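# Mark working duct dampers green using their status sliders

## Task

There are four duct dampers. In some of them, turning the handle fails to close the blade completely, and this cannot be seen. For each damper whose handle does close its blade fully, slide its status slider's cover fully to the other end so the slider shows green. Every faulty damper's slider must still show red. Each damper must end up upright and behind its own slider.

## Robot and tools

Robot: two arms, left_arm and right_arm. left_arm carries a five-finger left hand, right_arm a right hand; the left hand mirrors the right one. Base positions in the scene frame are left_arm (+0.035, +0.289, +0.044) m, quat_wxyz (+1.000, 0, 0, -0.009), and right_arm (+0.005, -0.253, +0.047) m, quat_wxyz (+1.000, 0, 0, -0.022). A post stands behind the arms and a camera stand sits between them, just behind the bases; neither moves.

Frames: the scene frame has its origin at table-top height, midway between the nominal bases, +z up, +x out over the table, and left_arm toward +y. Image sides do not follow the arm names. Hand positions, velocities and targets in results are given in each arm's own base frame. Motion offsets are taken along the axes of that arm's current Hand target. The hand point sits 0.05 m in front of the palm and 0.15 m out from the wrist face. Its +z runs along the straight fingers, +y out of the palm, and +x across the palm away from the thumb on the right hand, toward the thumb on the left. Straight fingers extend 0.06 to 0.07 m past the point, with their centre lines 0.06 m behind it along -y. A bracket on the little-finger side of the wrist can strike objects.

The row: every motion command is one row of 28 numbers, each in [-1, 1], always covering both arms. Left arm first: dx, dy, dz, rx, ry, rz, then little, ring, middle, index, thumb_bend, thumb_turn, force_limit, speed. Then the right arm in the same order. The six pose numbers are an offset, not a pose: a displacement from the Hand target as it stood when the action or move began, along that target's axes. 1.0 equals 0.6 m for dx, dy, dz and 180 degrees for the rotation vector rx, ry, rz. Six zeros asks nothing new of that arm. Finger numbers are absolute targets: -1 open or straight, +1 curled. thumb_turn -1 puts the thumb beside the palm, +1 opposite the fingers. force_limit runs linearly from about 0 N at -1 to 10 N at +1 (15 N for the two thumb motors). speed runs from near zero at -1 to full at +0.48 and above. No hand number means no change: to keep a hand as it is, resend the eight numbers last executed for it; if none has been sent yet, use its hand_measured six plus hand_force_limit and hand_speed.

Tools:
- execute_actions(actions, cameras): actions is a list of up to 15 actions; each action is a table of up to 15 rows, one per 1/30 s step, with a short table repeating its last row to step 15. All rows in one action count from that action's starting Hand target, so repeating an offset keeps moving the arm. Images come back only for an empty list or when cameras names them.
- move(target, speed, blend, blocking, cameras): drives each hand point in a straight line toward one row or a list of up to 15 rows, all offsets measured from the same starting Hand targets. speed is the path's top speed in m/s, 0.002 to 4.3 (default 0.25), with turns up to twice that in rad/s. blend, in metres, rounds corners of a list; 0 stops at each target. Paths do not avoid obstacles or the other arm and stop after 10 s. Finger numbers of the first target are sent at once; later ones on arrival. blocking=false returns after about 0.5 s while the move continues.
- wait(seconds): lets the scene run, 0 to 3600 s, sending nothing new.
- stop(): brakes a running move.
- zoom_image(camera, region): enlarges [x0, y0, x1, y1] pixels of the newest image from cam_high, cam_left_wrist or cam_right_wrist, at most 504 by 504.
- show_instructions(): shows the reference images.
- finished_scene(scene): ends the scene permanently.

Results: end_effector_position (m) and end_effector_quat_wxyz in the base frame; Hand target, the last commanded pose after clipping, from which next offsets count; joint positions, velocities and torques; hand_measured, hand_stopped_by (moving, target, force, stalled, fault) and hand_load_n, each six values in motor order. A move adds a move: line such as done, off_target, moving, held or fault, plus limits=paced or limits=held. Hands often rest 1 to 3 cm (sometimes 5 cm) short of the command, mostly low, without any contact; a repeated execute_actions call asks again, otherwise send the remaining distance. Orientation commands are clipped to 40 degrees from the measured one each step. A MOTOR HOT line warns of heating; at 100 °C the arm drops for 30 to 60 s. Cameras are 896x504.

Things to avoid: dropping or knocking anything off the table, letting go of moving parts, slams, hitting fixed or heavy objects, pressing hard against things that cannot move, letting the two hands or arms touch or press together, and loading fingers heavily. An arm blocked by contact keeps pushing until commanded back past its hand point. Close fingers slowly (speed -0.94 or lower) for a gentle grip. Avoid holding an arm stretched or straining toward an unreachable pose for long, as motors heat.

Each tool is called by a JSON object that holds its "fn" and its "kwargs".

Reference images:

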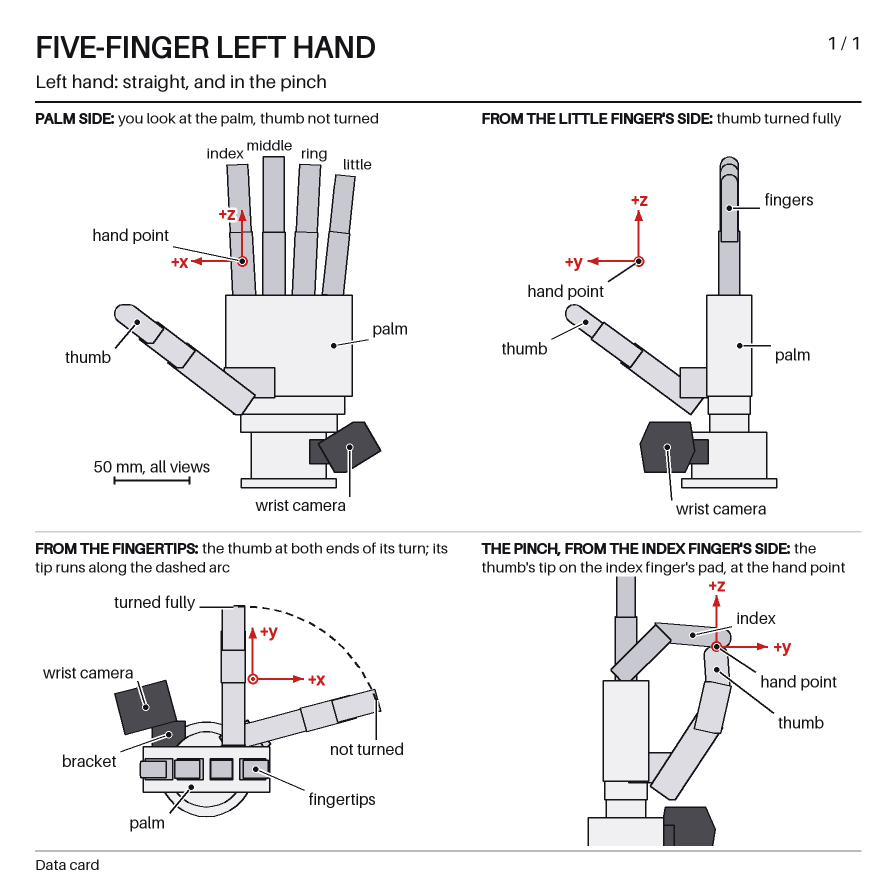

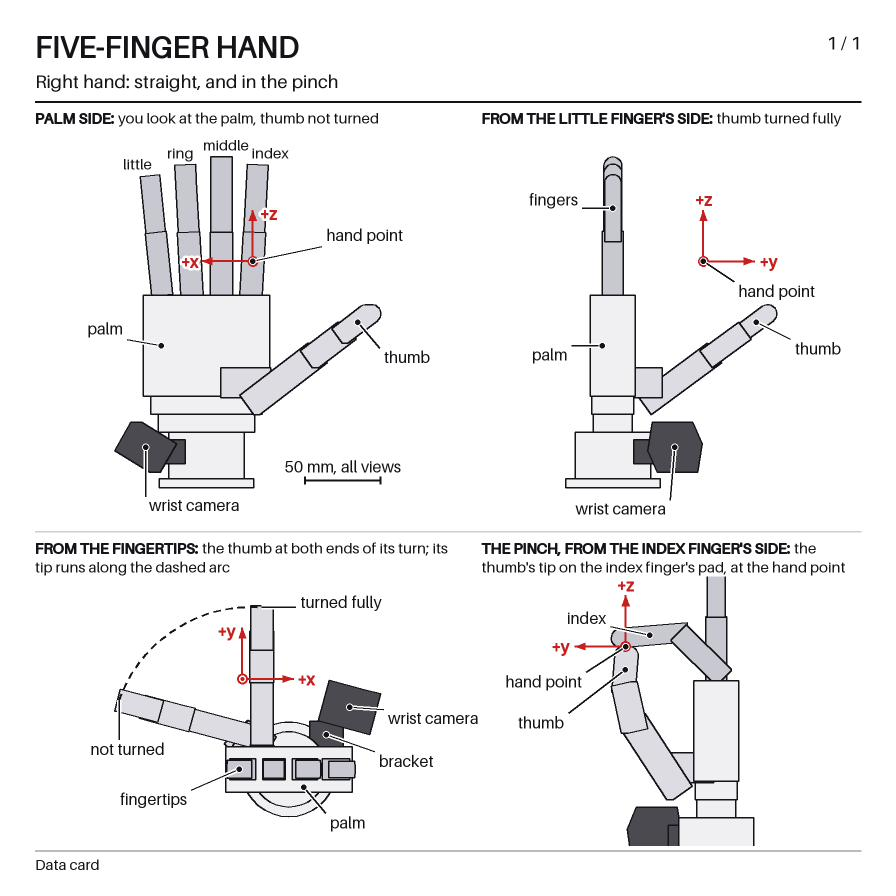

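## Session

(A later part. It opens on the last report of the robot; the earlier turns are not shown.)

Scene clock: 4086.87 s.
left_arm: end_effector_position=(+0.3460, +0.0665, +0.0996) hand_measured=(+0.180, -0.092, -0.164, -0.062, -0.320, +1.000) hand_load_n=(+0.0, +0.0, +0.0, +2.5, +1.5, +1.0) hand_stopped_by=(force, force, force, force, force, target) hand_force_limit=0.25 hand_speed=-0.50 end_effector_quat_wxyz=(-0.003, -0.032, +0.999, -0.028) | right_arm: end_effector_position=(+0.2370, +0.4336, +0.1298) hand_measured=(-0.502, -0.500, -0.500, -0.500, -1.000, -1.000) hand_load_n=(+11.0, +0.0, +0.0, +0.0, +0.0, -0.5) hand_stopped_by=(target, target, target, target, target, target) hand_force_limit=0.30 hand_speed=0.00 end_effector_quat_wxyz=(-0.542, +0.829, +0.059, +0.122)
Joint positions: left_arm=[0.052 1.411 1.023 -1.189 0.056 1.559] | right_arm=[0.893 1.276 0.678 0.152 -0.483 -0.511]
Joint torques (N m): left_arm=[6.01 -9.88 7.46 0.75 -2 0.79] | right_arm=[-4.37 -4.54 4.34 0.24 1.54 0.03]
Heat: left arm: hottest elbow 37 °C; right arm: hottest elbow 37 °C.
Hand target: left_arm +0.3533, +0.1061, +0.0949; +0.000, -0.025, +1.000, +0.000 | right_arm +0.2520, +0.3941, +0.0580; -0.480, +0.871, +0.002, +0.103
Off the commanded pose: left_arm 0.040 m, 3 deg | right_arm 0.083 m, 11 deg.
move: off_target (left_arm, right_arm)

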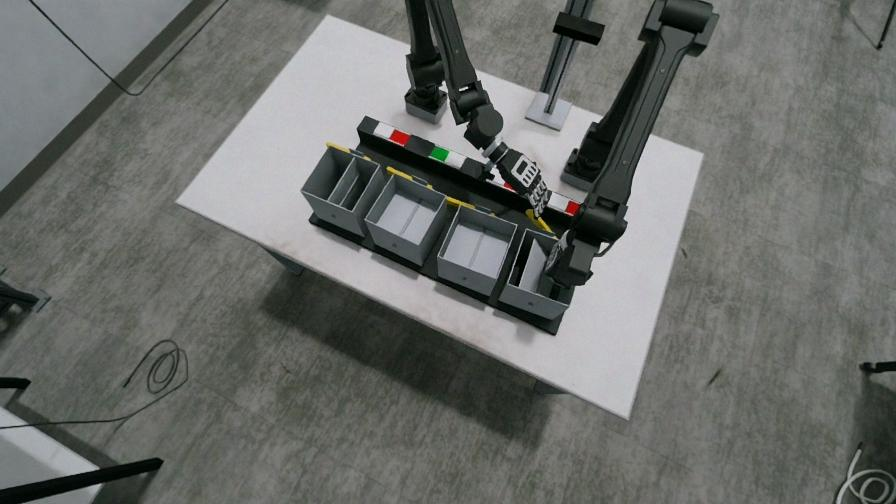

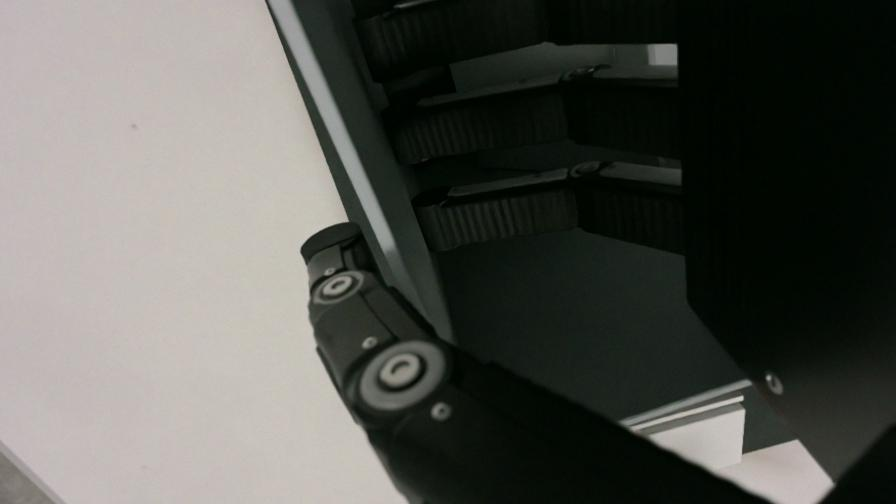

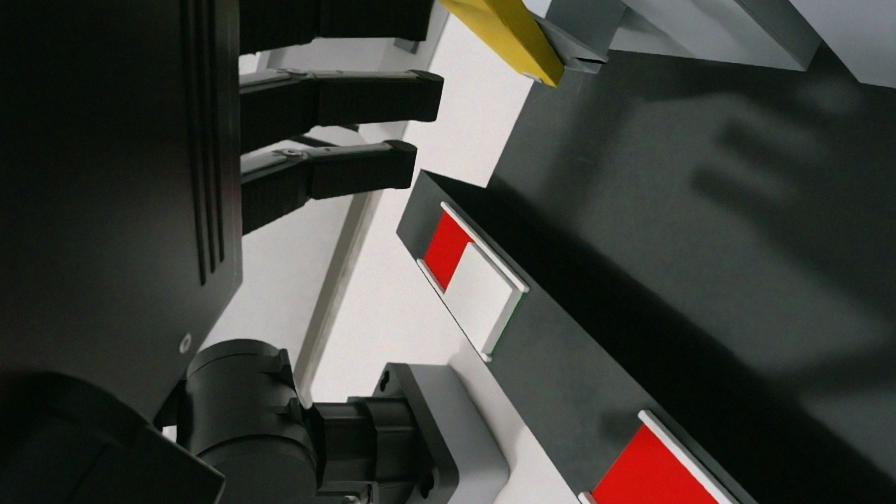

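{"fn": "move", "kwargs": {"target": [[0,-0.0333,0,0,0,0,0.5,0.5,0.5,0.5,0.65,1,0.25,-0.5, 0.0136,-0.2319,-0.0389,-0.097,0,0,-1,-1,-1,-1,-1,-1,0.3,0]], "speed": 0.12, "cameras": ["cam_high","cam_left_wrist","cam_right_wrist"]}}

{"fn": "zoom_image", "kwargs": {"camera": "cam_high", "region": [420, 130, 640, 340]}}

Scene clock: 4102.43 s.
left_arm: end_effector_position=(+0.3492, +0.0747, +0.1001) hand_measured=(+0.180, -0.092, -0.164, -0.062, -0.322, +1.000) hand_load_n=(+0.0, +0.0, +3.0, +6.0, +10.0, +0.0) hand_stopped_by=(force, force, force, force, force, target) hand_force_limit=0.25 hand_speed=-0.50 end_effector_quat_wxyz=(+0.003, -0.030, +0.999, -0.019) | right_arm: end_effector_position=(+0.2366, +0.4341, +0.1715) hand_measured=(-1.000, -1.000, -1.000, -1.000, -1.000, -1.000) hand_load_n=(+0.0, +0.0, +0.0, +0.0, +0.0, -0.5) hand_stopped_by=(target, target, target, target, target, target) hand_force_limit=0.30 hand_speed=0.00 end_effector_quat_wxyz=(-0.331, +0.938, -0.013, +0.098)
Joint positions: left_arm=[0.064 1.411 1.023 -1.177 0.039 1.575] | right_arm=[1.007 1.355 1.103 -0.63 -0.169 -0.476]
Joint torques (N m): left_arm=[1.14 -9.76 7.46 0.55 -1.36 0.19] | right_arm=[1.03 -11.58 14.54 0.9 -0.04 0.18]
Heat: left arm: hottest elbow 37 °C; right arm: hottest elbow 37 °C.
Hand target: left_arm +0.3544, +0.0862, +0.0949; +0.000, -0.025, +1.000, +0.000 | right_arm +0.2416, +0.4488, +0.1876; -0.342, +0.934, -0.014, +0.102
Off the commanded pose: left_arm 0.014 m, 2 deg | right_arm 0.023 m, 1 deg.
move: off_target (left_arm, right_arm)

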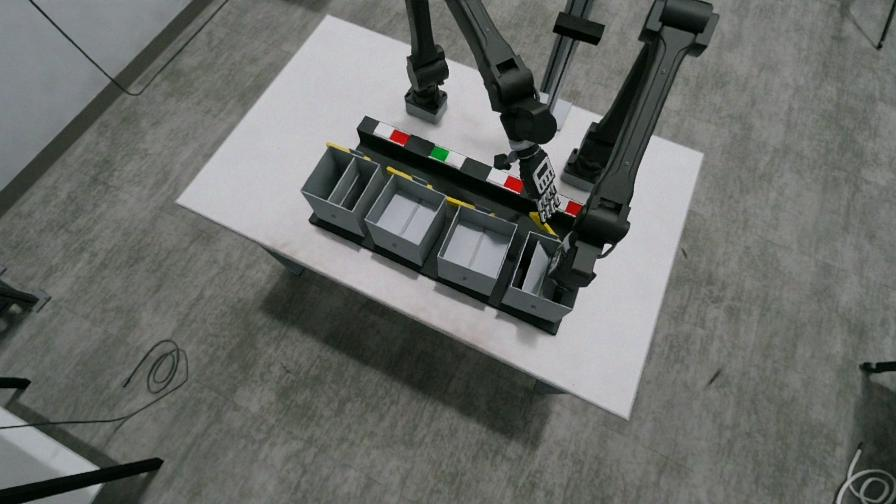

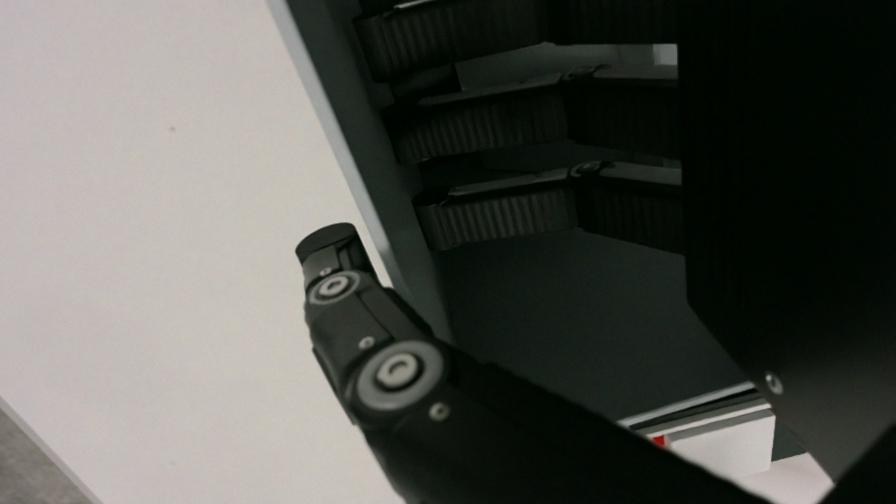

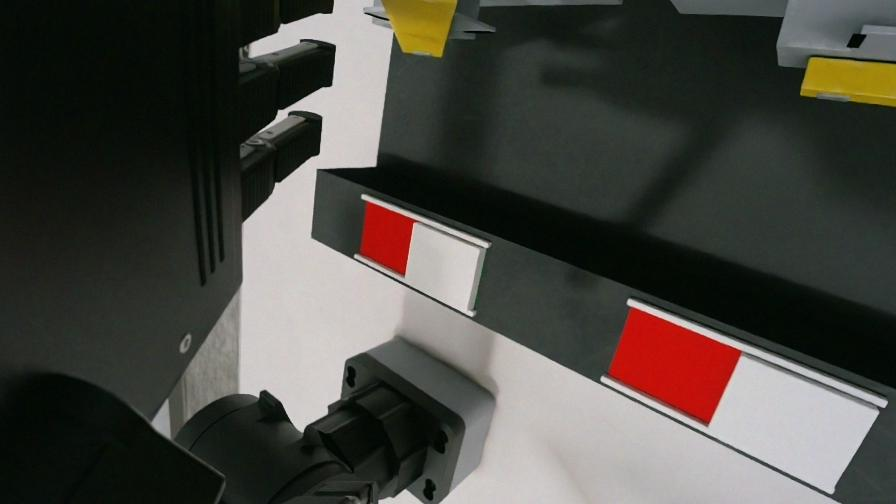

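Scaled by 2.291.

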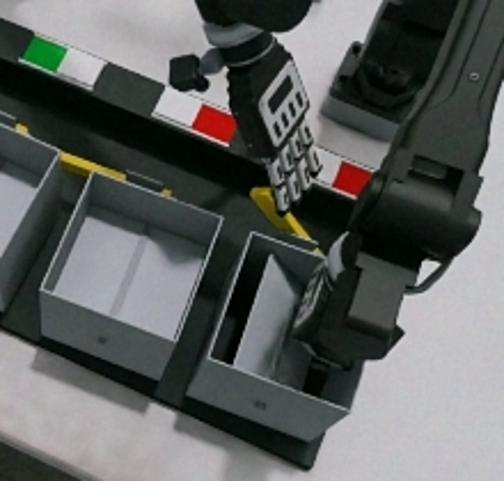

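{"fn": "move", "kwargs": {"target": [[0,0.0333,0,0,0,0,0.5,0.5,0.5,0.5,0.65,1,0.25,-0.5, -0.0033,0.0437,0.0389,0,0,0,-1,-1,-1,-1,-1,-1,0.3,0],[0,0.0333,0,0,0,0,0.5,0.5,0.5,0.5,0.65,1,0.25,-0.5, -0.0068,0.1005,0.0517,0,0,0,-1,-1,-1,-1,-1,-1,0.3,0]], "speed": 0.07, "cameras": ["cam_high","cam_right_wrist"]}}

{"fn": "zoom_image", "kwargs": {"camera": "cam_high", "region": [420, 130, 640, 340]}}

Scene clock: 4150.87 s.
left_arm: end_effector_position=(+0.3495, +0.0850, +0.1001) hand_measured=(+0.180, -0.092, -0.164, -0.062, -0.322, +1.000) hand_load_n=(+0.0, +0.0, +4.5, +5.0, +9.0, +0.0) hand_stopped_by=(force, force, force, force, force, target) hand_force_limit=0.25 hand_speed=-0.50 end_effector_quat_wxyz=(+0.005, -0.025, +0.999, -0.019) | right_arm: end_effector_position=(+0.2429, +0.4385, +0.1425) hand_measured=(-1.000, -1.000, -1.000, -1.000, -1.000, -1.000) hand_load_n=(+0.0, +0.0, +0.0, +0.0, +0.0, +0.0) hand_stopped_by=(target, target, target, target, target, target) hand_force_limit=0.30 hand_speed=0.00 end_effector_quat_wxyz=(-0.360, +0.927, -0.005, +0.105)
Joint positions: left_arm=[0.09 1.411 1.023 -1.176 0.039 1.61] | right_arm=[0.991 1.366 1.011 -0.468 -0.201 -0.491]
Joint torques (N m): left_arm=[3.14 -9.64 7.6 0.46 -1.37 0.35] | right_arm=[-0.97 -12.45 7.49 1.05 0.1 -0.05]
Heat: left arm: hottest elbow 37 °C; right arm: hottest elbow 48 °C.
Hand target: left_arm +0.3534, +0.1061, +0.0949; +0.000, -0.025, +1.000, +0.000 | right_arm +0.2465, +0.4227, +0.1251; -0.342, +0.934, -0.014, +0.102
Off the commanded pose: left_arm 0.022 m, 2 deg | right_arm 0.024 m, 3 deg.
move: off_target (left_arm, right_arm)

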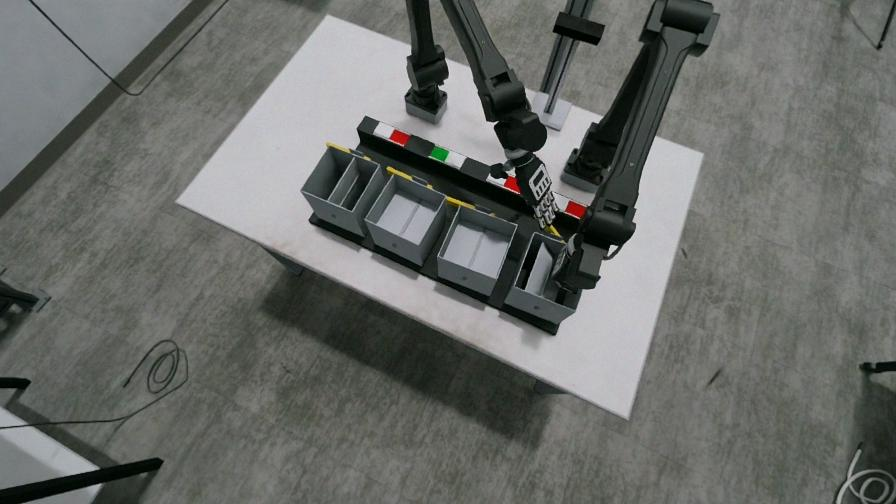

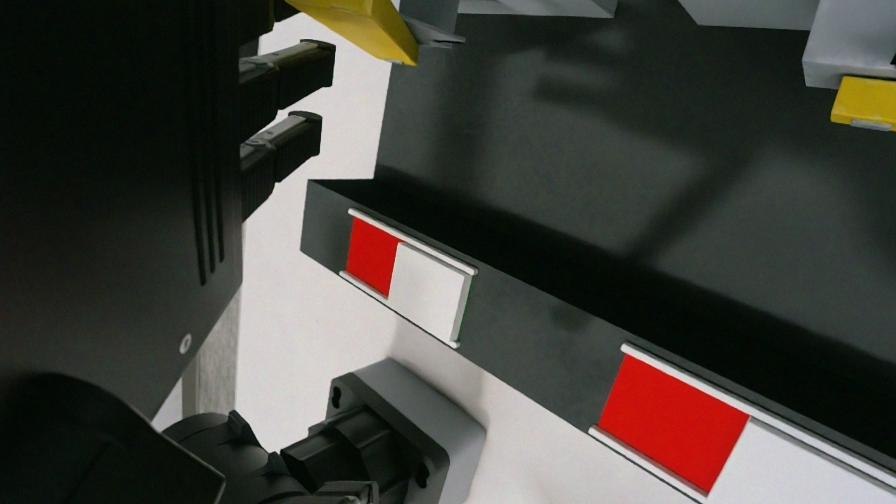

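Scaled by 2.291.

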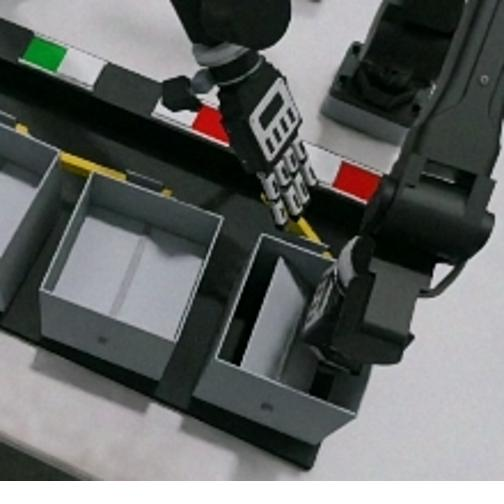

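{"fn": "move", "kwargs": {"target": [[0,0,0,0,0,0,0.5,0.5,0.5,0.5,0.65,1,0.25,-0.5, -0.0022,0.1298,0.004,0,0,0,-1,-1,-1,-1,-1,-1,0.3,0]], "speed": 0.06, "cameras": ["cam_high","cam_left_wrist","cam_right_wrist"]}}

{"fn": "zoom_image", "kwargs": {"camera": "cam_high", "region": [420, 130, 640, 340]}}

Scene clock: 4173.70 s.
left_arm: end_effector_position=(+0.3480, +0.0838, +0.0999) hand_measured=(+0.180, -0.092, -0.164, -0.062, -0.322, +1.000) hand_load_n=(+0.0, +0.0, +1.5, +5.5, +5.5, +0.0) hand_stopped_by=(force, force, force, force, force, target) hand_force_limit=0.25 hand_speed=-0.50 end_effector_quat_wxyz=(+0.002, -0.029, +0.999, -0.022) | right_arm: end_effector_position=(+0.2480, +0.4146, +0.1212) hand_measured=(-1.000, -1.000, -1.000, -1.000, -1.000, -1.000) hand_load_n=(+0.0, +1.5, +0.0, +0.0, +0.0, +0.0) hand_stopped_by=(target, target, target, target, target, target) hand_force_limit=0.30 hand_speed=0.00 end_effector_quat_wxyz=(-0.402, +0.908, +0.022, +0.121)
Joint positions: left_arm=[0.09 1.411 1.023 -1.181 0.044 1.603] | right_arm=[0.934 1.306 0.857 -0.291 -0.278 -0.561]
Joint torques (N m): left_arm=[3.14 -9.64 7.6 0.61 -1.54 0.41] | right_arm=[-3.66 -9.88 4.05 -0.73 0.95 0.03]
Heat: left arm: hottest elbow 37 °C; right arm: hottest elbow 44 °C.
Hand target: left_arm +0.3534, +0.1061, +0.0949; +0.000, -0.025, +1.000, +0.000 | right_arm +0.2491, +0.3648, +0.0731; -0.342, +0.934, -0.014, +0.102
Off the commanded pose: left_arm 0.023 m, 3 deg | right_arm 0.069 m, 9 deg.
move: off_target (right_arm)

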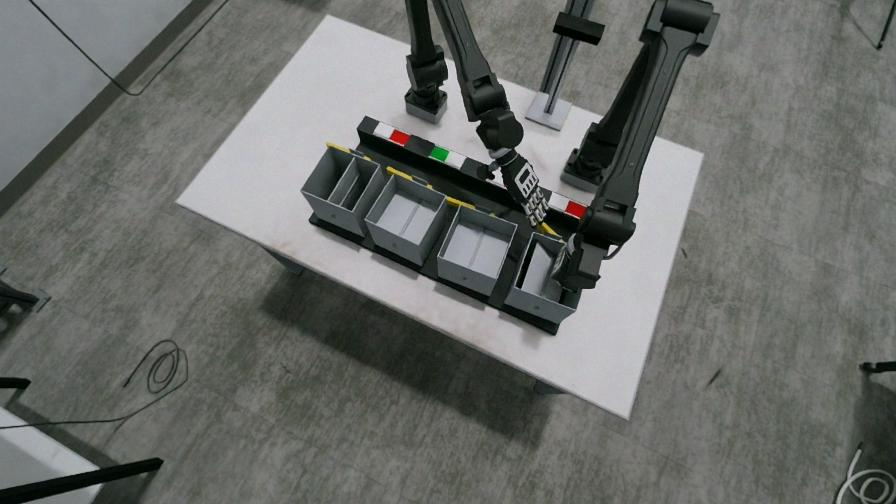

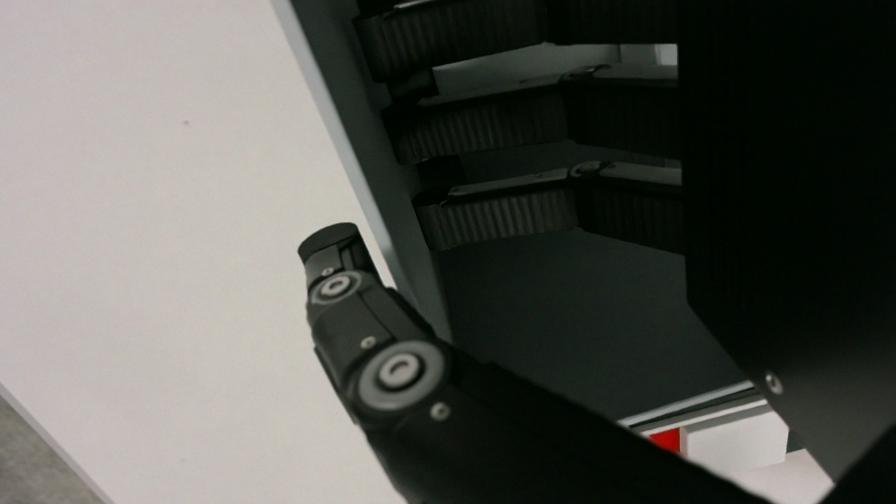

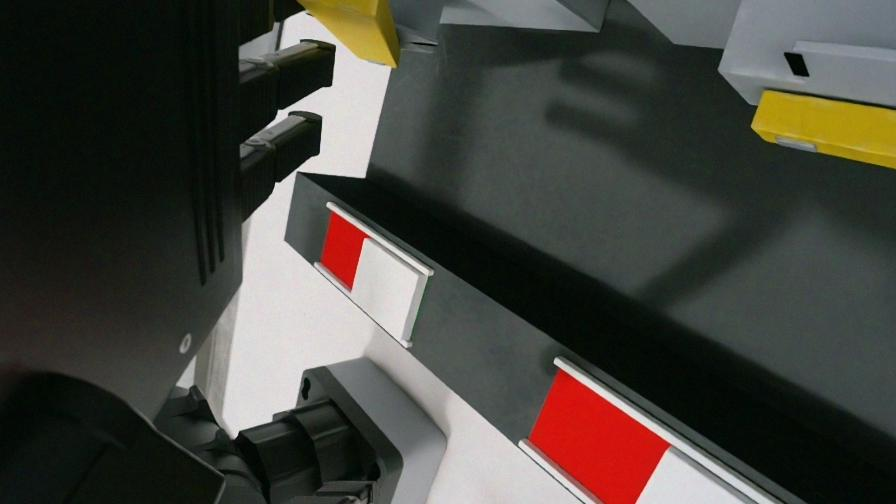

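Scaled by 2.291.

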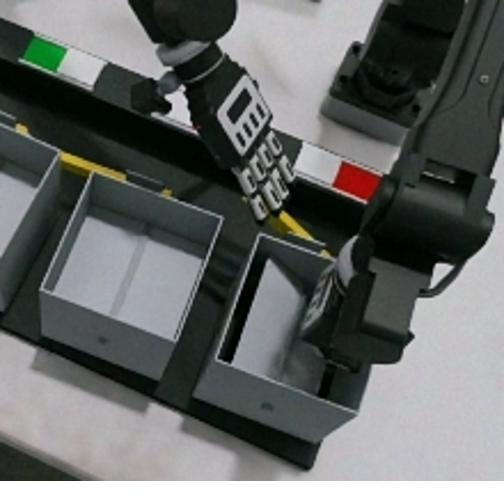

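{"fn": "move", "kwargs": {"target": [[0,0,0,0,0,0,0.5,0.5,0.5,0.5,0.65,1,0.25,-0.5, -0.0149,0.0405,0.0622,0,0,0,-1,-1,-1,-1,-1,-1,0.3,0]], "speed": 0.06, "cameras": ["cam_high","cam_left_wrist","cam_right_wrist"]}}

{"fn": "zoom_image", "kwargs": {"camera": "cam_high", "region": [420, 130, 640, 340]}}

Scene clock: 4183.10 s.
left_arm: end_effector_position=(+0.3480, +0.0838, +0.0999) hand_measured=(+0.180, -0.092, -0.164, -0.062, -0.322, +1.000) hand_load_n=(+0.0, +0.0, +1.5, +5.5, +5.5, +0.0) hand_stopped_by=(force, force, force, force, force, target) hand_force_limit=0.25 hand_speed=-0.50 end_effector_quat_wxyz=(+0.002, -0.029, +0.999, -0.022) | right_arm: end_effector_position=(+0.2495, +0.4154, +0.1127) hand_measured=(-1.000, -1.000, -1.000, -1.000, -1.000, -1.000) hand_load_n=(+0.0, +1.0, +0.0, +0.0, -0.5, +0.0) hand_stopped_by=(target, target, target, target, target, target) hand_force_limit=0.30 hand_speed=0.00 end_effector_quat_wxyz=(-0.424, +0.895, +0.026, +0.138)
Joint positions: left_arm=[0.09 1.411 1.023 -1.181 0.044 1.603] | right_arm=[0.932 1.298 0.796 -0.176 -0.279 -0.562]
Joint torques (N m): left_arm=[3.14 -9.64 7.61 0.61 -1.54 0.41] | right_arm=[-1.85 -3.31 3.67 -0.36 1.24 0.06]
Heat: left arm: hottest elbow 37 °C; right arm: hottest elbow 42 °C.
Hand target: left_arm +0.3534, +0.1061, +0.0949; +0.000, -0.025, +1.000, +0.000 | right_arm +0.2487, +0.3707, +0.0280; -0.342, +0.934, -0.014, +0.102
Off the commanded pose: left_arm 0.024 m, 3 deg | right_arm 0.096 m, 12 deg.
move: off_target (right_arm)

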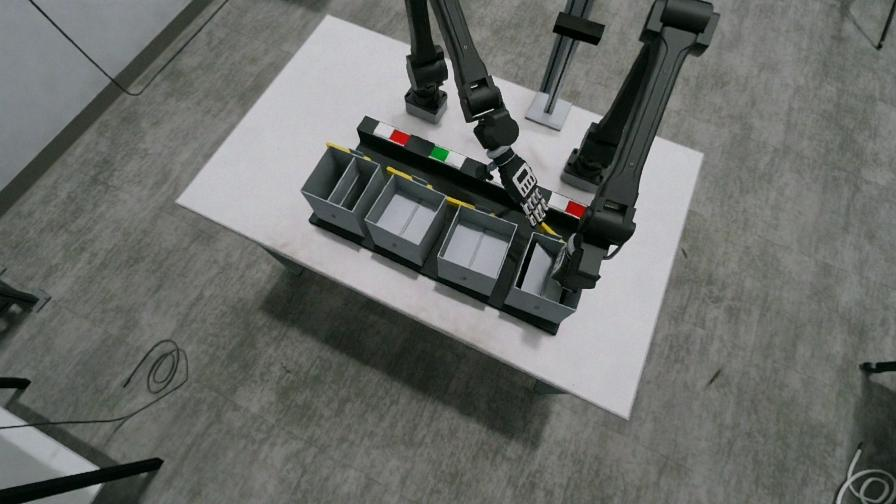

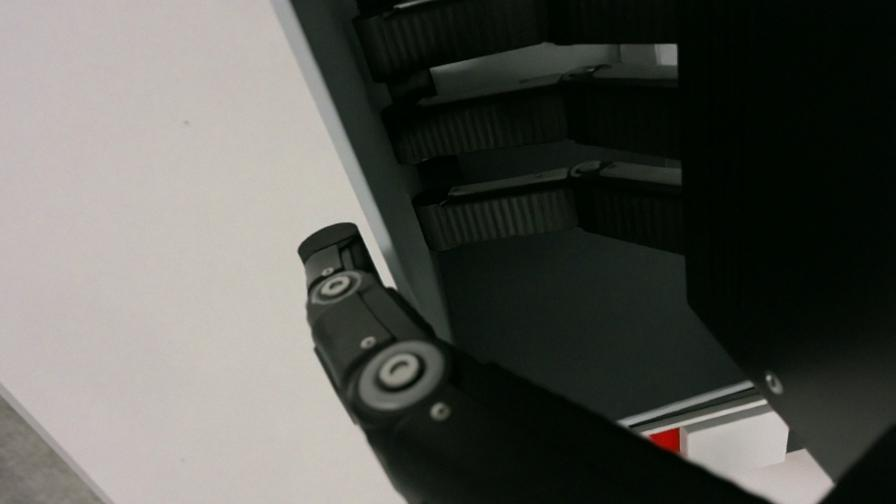

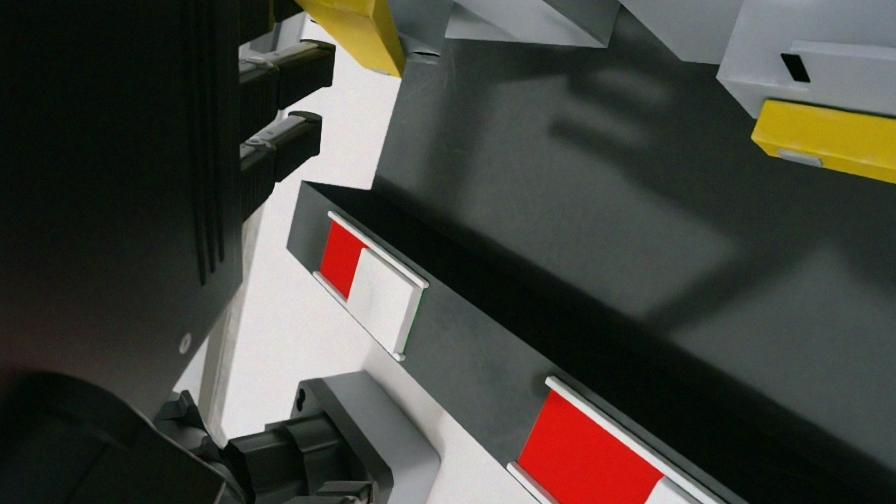

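Scaled by 2.291.

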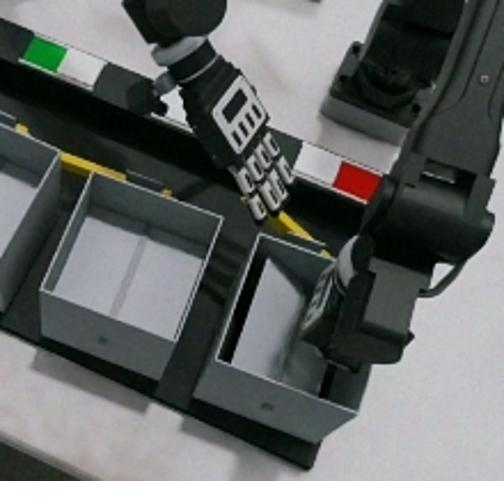

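{"fn": "move", "kwargs": {"target": [[0,0,0,0,0,0,0.5,0.5,0.5,0.5,0.65,1,0.25,-0.5, 0.009,-0.038,-0.0366,-0.083,0,0,-1,-1,-1,-1,-1,-1,0.3,0]], "speed": 0.06, "cameras": ["cam_high","cam_right_wrist"]}}

{"fn": "zoom_image", "kwargs": {"camera": "cam_high", "region": [420, 130, 640, 340]}}

Scene clock: 4214.13 s.
left_arm: end_effector_position=(+0.3480, +0.0838, +0.0999) hand_measured=(+0.180, -0.092, -0.164, -0.062, -0.322, +1.000) hand_load_n=(+0.0, +0.0, +2.0, +5.5, +5.5, +0.0) hand_stopped_by=(force, force, force, force, force, target) hand_force_limit=0.25 hand_speed=-0.50 end_effector_quat_wxyz=(+0.002, -0.029, +0.999, -0.022) | right_arm: end_effector_position=(+0.2456, +0.4132, +0.1325) hand_measured=(-1.000, -1.000, -1.000, -1.000, -1.000, -1.000) hand_load_n=(+0.0, +1.5, -0.5, +0.0, +0.0, +0.0) hand_stopped_by=(target, target, target, target, target, target) hand_force_limit=0.30 hand_speed=0.00 end_effector_quat_wxyz=(-0.309, +0.942, +0.009, +0.132)
Joint positions: left_arm=[0.09 1.411 1.023 -1.181 0.044 1.603] | right_arm=[1.001 1.353 1.001 -0.54 -0.111 -0.549]
Joint torques (N m): left_arm=[3.14 -9.64 7.6 0.62 -1.55 0.41] | right_arm=[-2.61 -3.84 6.43 -1.03 1.77 0.21]
Heat: left arm: hottest elbow 37 °C; right arm: hottest elbow 38 °C.
Hand target: left_arm +0.3534, +0.1061, +0.0949; +0.000, -0.025, +1.000, +0.000 | right_arm +0.2487, +0.3738, +0.0602; -0.218, +0.971, -0.027, +0.099
Off the commanded pose: left_arm 0.024 m, 3 deg | right_arm 0.083 m, 12 deg.
move: off_target (right_arm)

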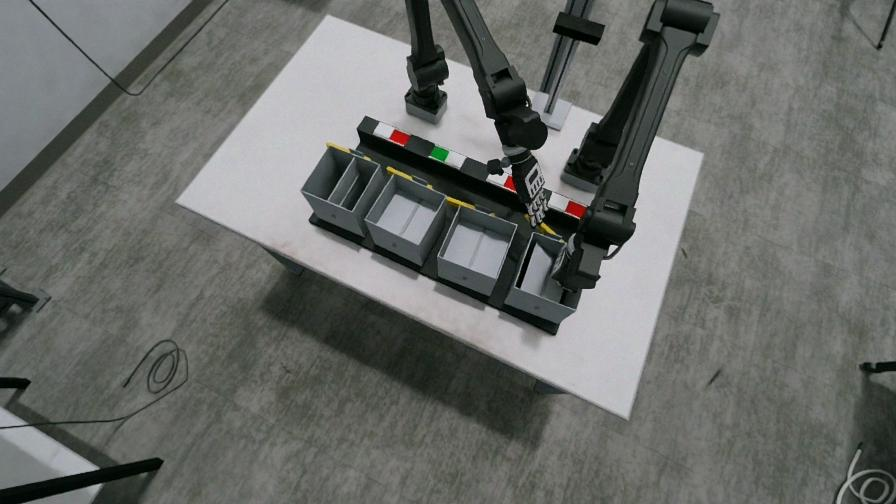

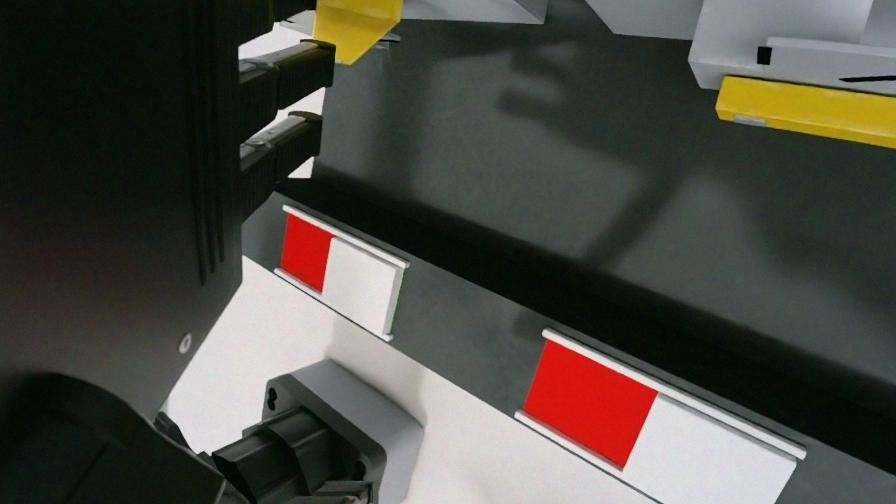

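Scaled by 2.291.

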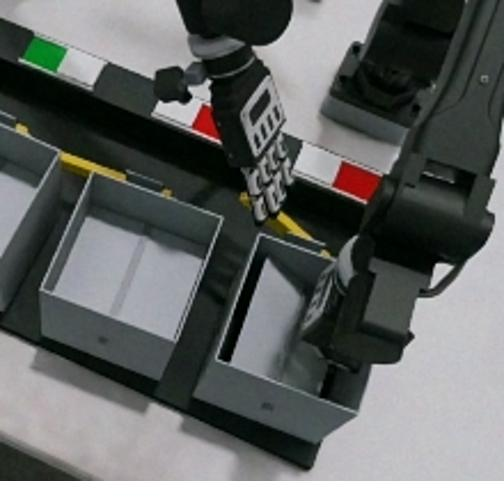

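{"fn": "execute_actions", "kwargs": {"actions": [[[0,0,0,0,0,0,0.5,0.5,0.5,0.5,0.65,1,0.25,-0.5, -0.008,0.041,0.04,0,0,0,-1,-1,-1,-1,-1,-1,0.3,0]]], "cameras": ["cam_high"]}}

{"fn": "zoom_image", "kwargs": {"camera": "cam_high", "region": [420, 130, 640, 340]}}

Scene clock: 4234.37 s.
left_arm: end_effector_position=(+0.3480, +0.0838, +0.0999) hand_measured=(+0.180, -0.092, -0.164, -0.062, -0.322, +1.000) hand_load_n=(+0.0, +0.0, +2.0, +5.5, +5.5, +0.0) hand_stopped_by=(force, force, force, force, force, target) hand_force_limit=0.25 hand_speed=-0.50 end_effector_quat_wxyz=(+0.002, -0.029, +0.999, -0.022) | right_arm: end_effector_position=(+0.2480, +0.4158, +0.1237) hand_measured=(-1.000, -1.000, -1.000, -1.000, -1.000, -1.000) hand_load_n=(+0.0, +1.5, -0.5, +0.0, +0.0, +0.0) hand_stopped_by=(target, target, target, target, target, target) hand_force_limit=0.30 hand_speed=0.00 end_effector_quat_wxyz=(-0.322, +0.936, +0.009, +0.141)
Joint positions: left_arm=[0.09 1.411 1.023 -1.181 0.044 1.603] | right_arm=[1.001 1.354 0.966 -0.472 -0.108 -0.549]
Joint torques (N m): left_arm=[3.14 -9.64 7.6 0.59 -1.54 0.41] | right_arm=[-2.84 -3.43 2.99 -0.72 1.34 0.11]
Heat: left arm: hottest elbow 37 °C; right arm: hottest elbow 38 °C.
Hand target: left_arm +0.3534, +0.1061, +0.0949; +0.000, -0.025, +1.000, +0.000 | right_arm +0.2488, +0.3620, +0.0274; -0.218, +0.971, -0.027, +0.099
Off the commanded pose: left_arm 0.024 m, 3 deg | right_arm 0.110 m, 14 deg.
Step readings (end_effector_position of left_arm | right_arm):
0: (+0.3480, +0.0838, +0.0999) | (+0.2456, +0.4132, +0.1325)
1: (+0.3480, +0.0838, +0.0999) | (+0.2456, +0.4132, +0.1325)
2: (+0.3480, +0.0838, +0.0999) | (+0.2457, +0.4133, +0.1314)
4: (+0.3480, +0.0838, +0.0999) | (+0.2467, +0.4148, +0.1280)
8: (+0.3480, +0.0838, +0.0999) | (+0.2479, +0.4156, +0.1240)
15: (+0.3480, +0.0838, +0.0999) | (+0.2480, +0.4158, +0.1237)

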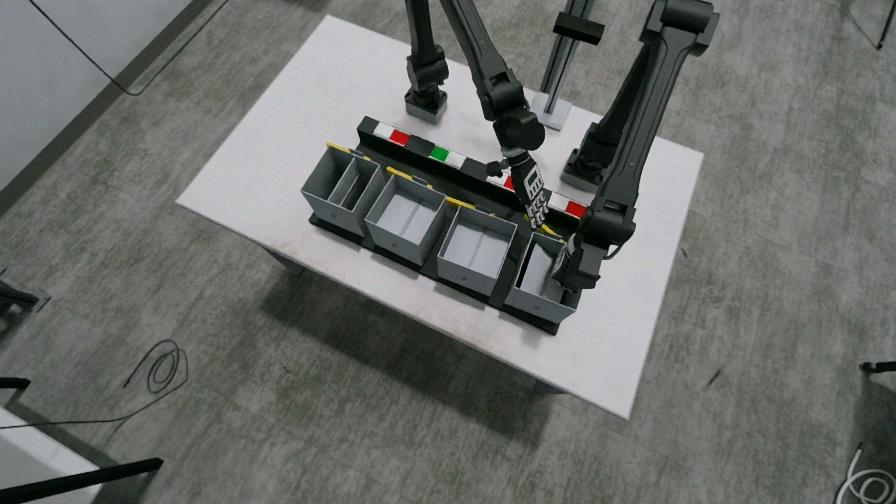

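Scaled by 2.291.

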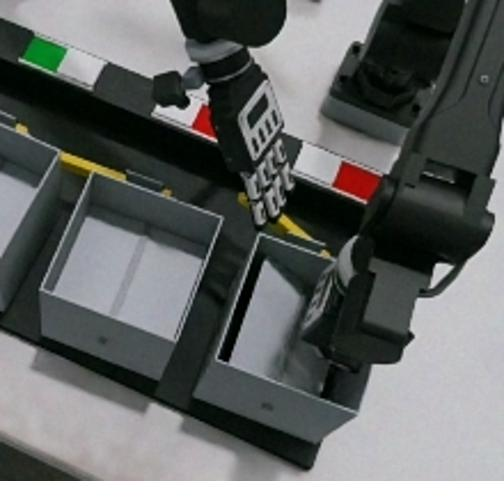

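{"fn": "move", "kwargs": {"target": [[0,-0.036,0,0,0,0,0.5,0.5,0.5,0.5,0.65,1,0.25,-0.5, 0.0387,-0.2186,-0.2178,0,0,0,-1,-1,-1,-1,-1,-1,0.3,0]], "speed": 0.12, "cameras": ["cam_high","cam_left_wrist"]}}

{"fn": "zoom_image", "kwargs": {"camera": "cam_high", "region": [420, 130, 640, 340]}}

Scene clock: 4280.37 s.
left_arm: end_effector_position=(+0.3485, +0.0809, +0.1005) hand_measured=(+0.180, -0.092, -0.164, -0.064, -0.322, +1.000) hand_load_n=(+0.0, +0.0, +5.5, +6.5, +13.5, +0.0) hand_stopped_by=(force, force, force, force, force, target) hand_force_limit=0.25 hand_speed=-0.50 end_effector_quat_wxyz=(+0.003, -0.030, +0.999, -0.016) | right_arm: end_effector_position=(+0.2424, +0.4089, +0.1900) hand_measured=(-1.000, -1.000, -1.000, -1.000, -1.000, -1.000) hand_load_n=(-0.5, +0.0, +0.0, +0.0, +0.0, +0.0) hand_stopped_by=(target, target, target, target, target, target) hand_force_limit=0.30 hand_speed=0.00 end_effector_quat_wxyz=(-0.207, +0.973, -0.026, +0.095)
Joint positions: left_arm=[0.076 1.411 1.023 -1.178 0.031 1.586] | right_arm=[1.022 1.439 1.296 -0.97 -0.041 -0.486]
Joint torques (N m): left_arm=[-0.32 -9.7 7.43 0.64 -1.1 0.04] | right_arm=[1.96 -13.04 14.5 0.64 0.06 0.13]
Heat: left arm: hottest elbow 37 °C; right arm: hottest elbow 36 °C.
Hand target: left_arm +0.3545, +0.0845, +0.0949; +0.000, -0.025, +1.000, +0.000 | right_arm +0.2461, +0.4237, +0.2035; -0.218, +0.971, -0.027, +0.099
Off the commanded pose: left_arm 0.009 m, 2 deg | right_arm 0.020 m, 1 deg.
move: off_target (right_arm)

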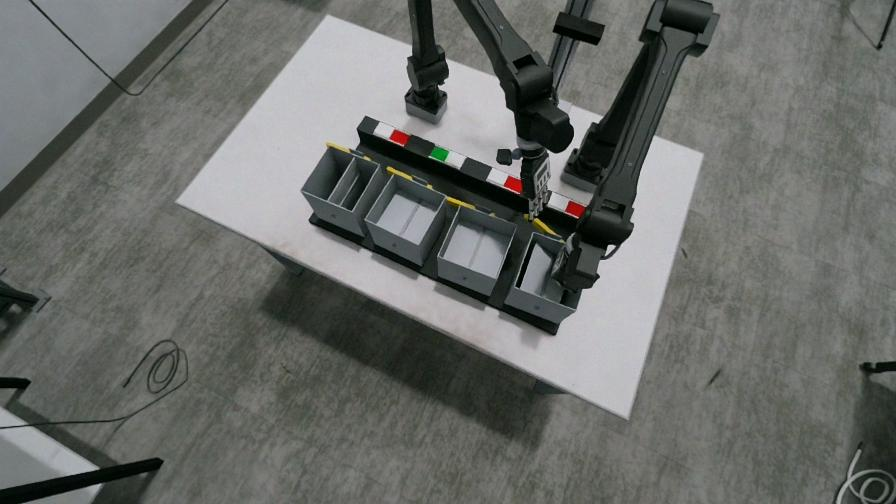

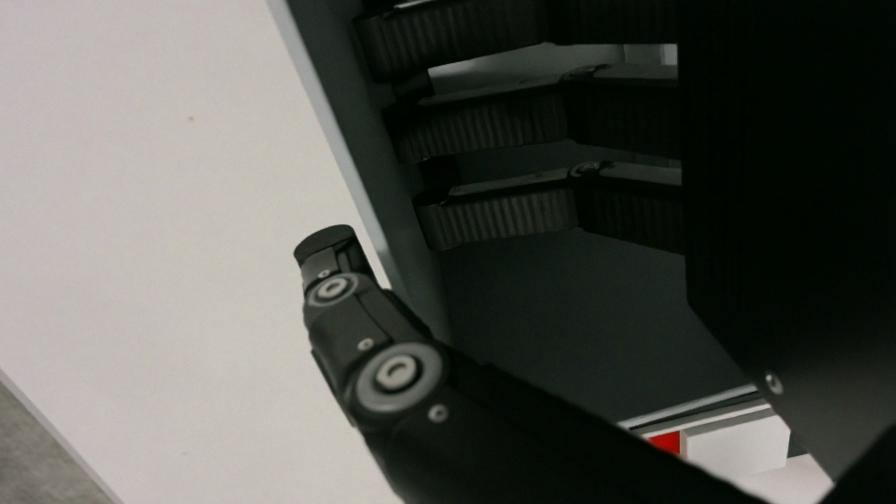

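Scaled by 2.291.

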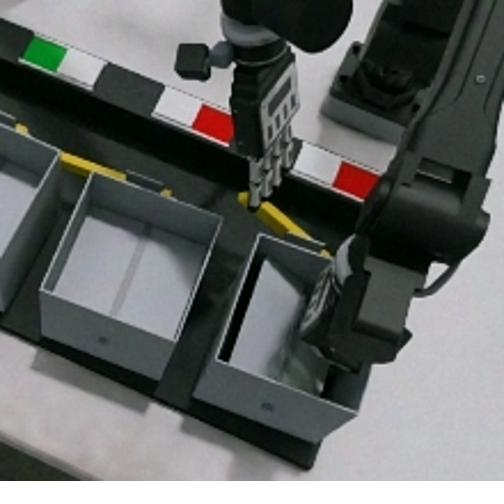

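{"fn": "move", "kwargs": {"target": [[0,0,0,0,0,0,-0.45,-0.45,-0.45,-0.45,-0.5,1,0,-0.3, 0,0,0,0,0,0,-1,-1,-1,-1,-1,-1,0.3,0],[0,0.02,-0.3,0,0,0,-0.45,-0.45,-0.45,-0.45,-0.5,1,0,-0.3, 0,0,0,0,0,0,-1,-1,-1,-1,-1,-1,0.3,0]], "speed": 0.1, "cameras": ["cam_high","cam_left_wrist"]}}

{"fn": "zoom_image", "kwargs": {"camera": "cam_high", "region": [420, 130, 640, 340]}}

Scene clock: 4293.63 s.
left_arm: end_effector_position=(+0.3476, +0.0912, +0.2597) hand_measured=(-0.450, -0.450, -0.450, -0.450, -0.500, +1.000) hand_load_n=(+0.0, +0.0, +0.0, +0.0, +0.0, +0.0) hand_stopped_by=(target, target, target, target, target, target) hand_force_limit=0.00 hand_speed=-0.30 end_effector_quat_wxyz=(-0.017, -0.025, +1.000, -0.002) | right_arm: end_effector_position=(+0.2423, +0.4089, +0.1900) hand_measured=(-1.000, -1.000, -1.000, -1.000, -1.000, -1.000) hand_load_n=(+0.0, +0.0, +0.0, +0.0, +0.0, +0.0) hand_stopped_by=(target, target, target, target, target, target) hand_force_limit=0.30 hand_speed=0.00 end_effector_quat_wxyz=(-0.207, +0.973, -0.026, +0.095)
Joint positions: left_arm=[0.087 1.363 1.394 -1.636 0.002 1.608] | right_arm=[1.022 1.439 1.296 -0.97 -0.041 -0.485]
Joint torques (N m): left_arm=[1.32 -12.4 10.4 -0.32 -0.11 0.1] | right_arm=[1.85 -12.86 14.52 0.66 0.04 0.14]
Heat: left arm: hottest elbow 37 °C; right arm: hottest elbow 38 °C.
Hand target: left_arm +0.3538, +0.0965, +0.2751; +0.000, -0.025, +1.000, +0.000 | right_arm +0.2460, +0.4237, +0.2035; -0.218, +0.971, -0.027, +0.099
Off the commanded pose: left_arm 0.017 m, 2 deg | right_arm 0.020 m, 1 deg.
move: off_target (left_arm)

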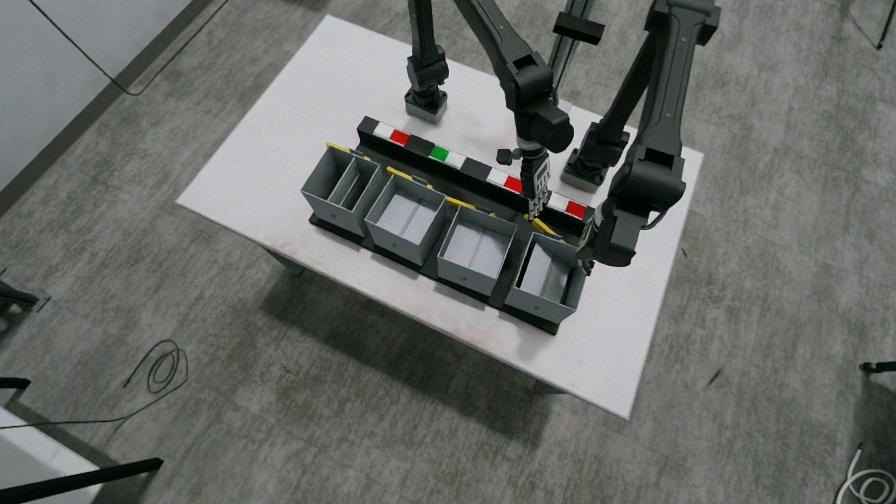

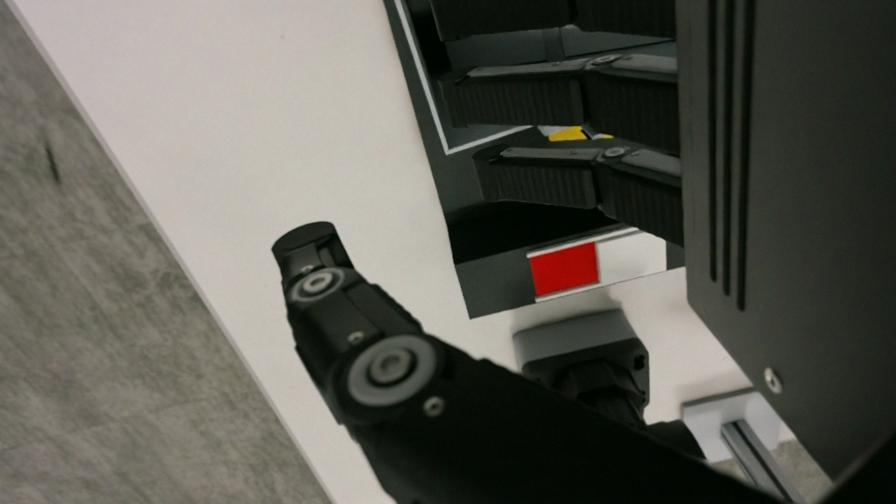

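Scaled by 2.291.

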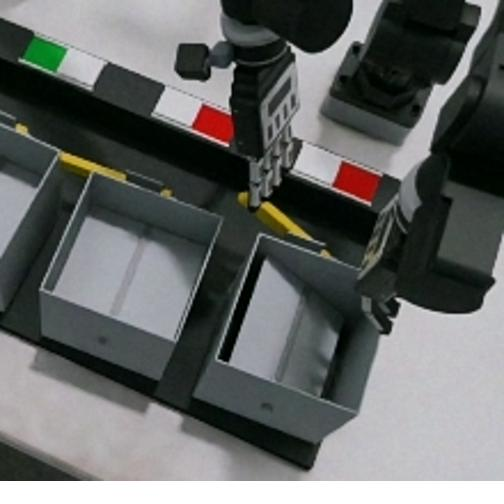

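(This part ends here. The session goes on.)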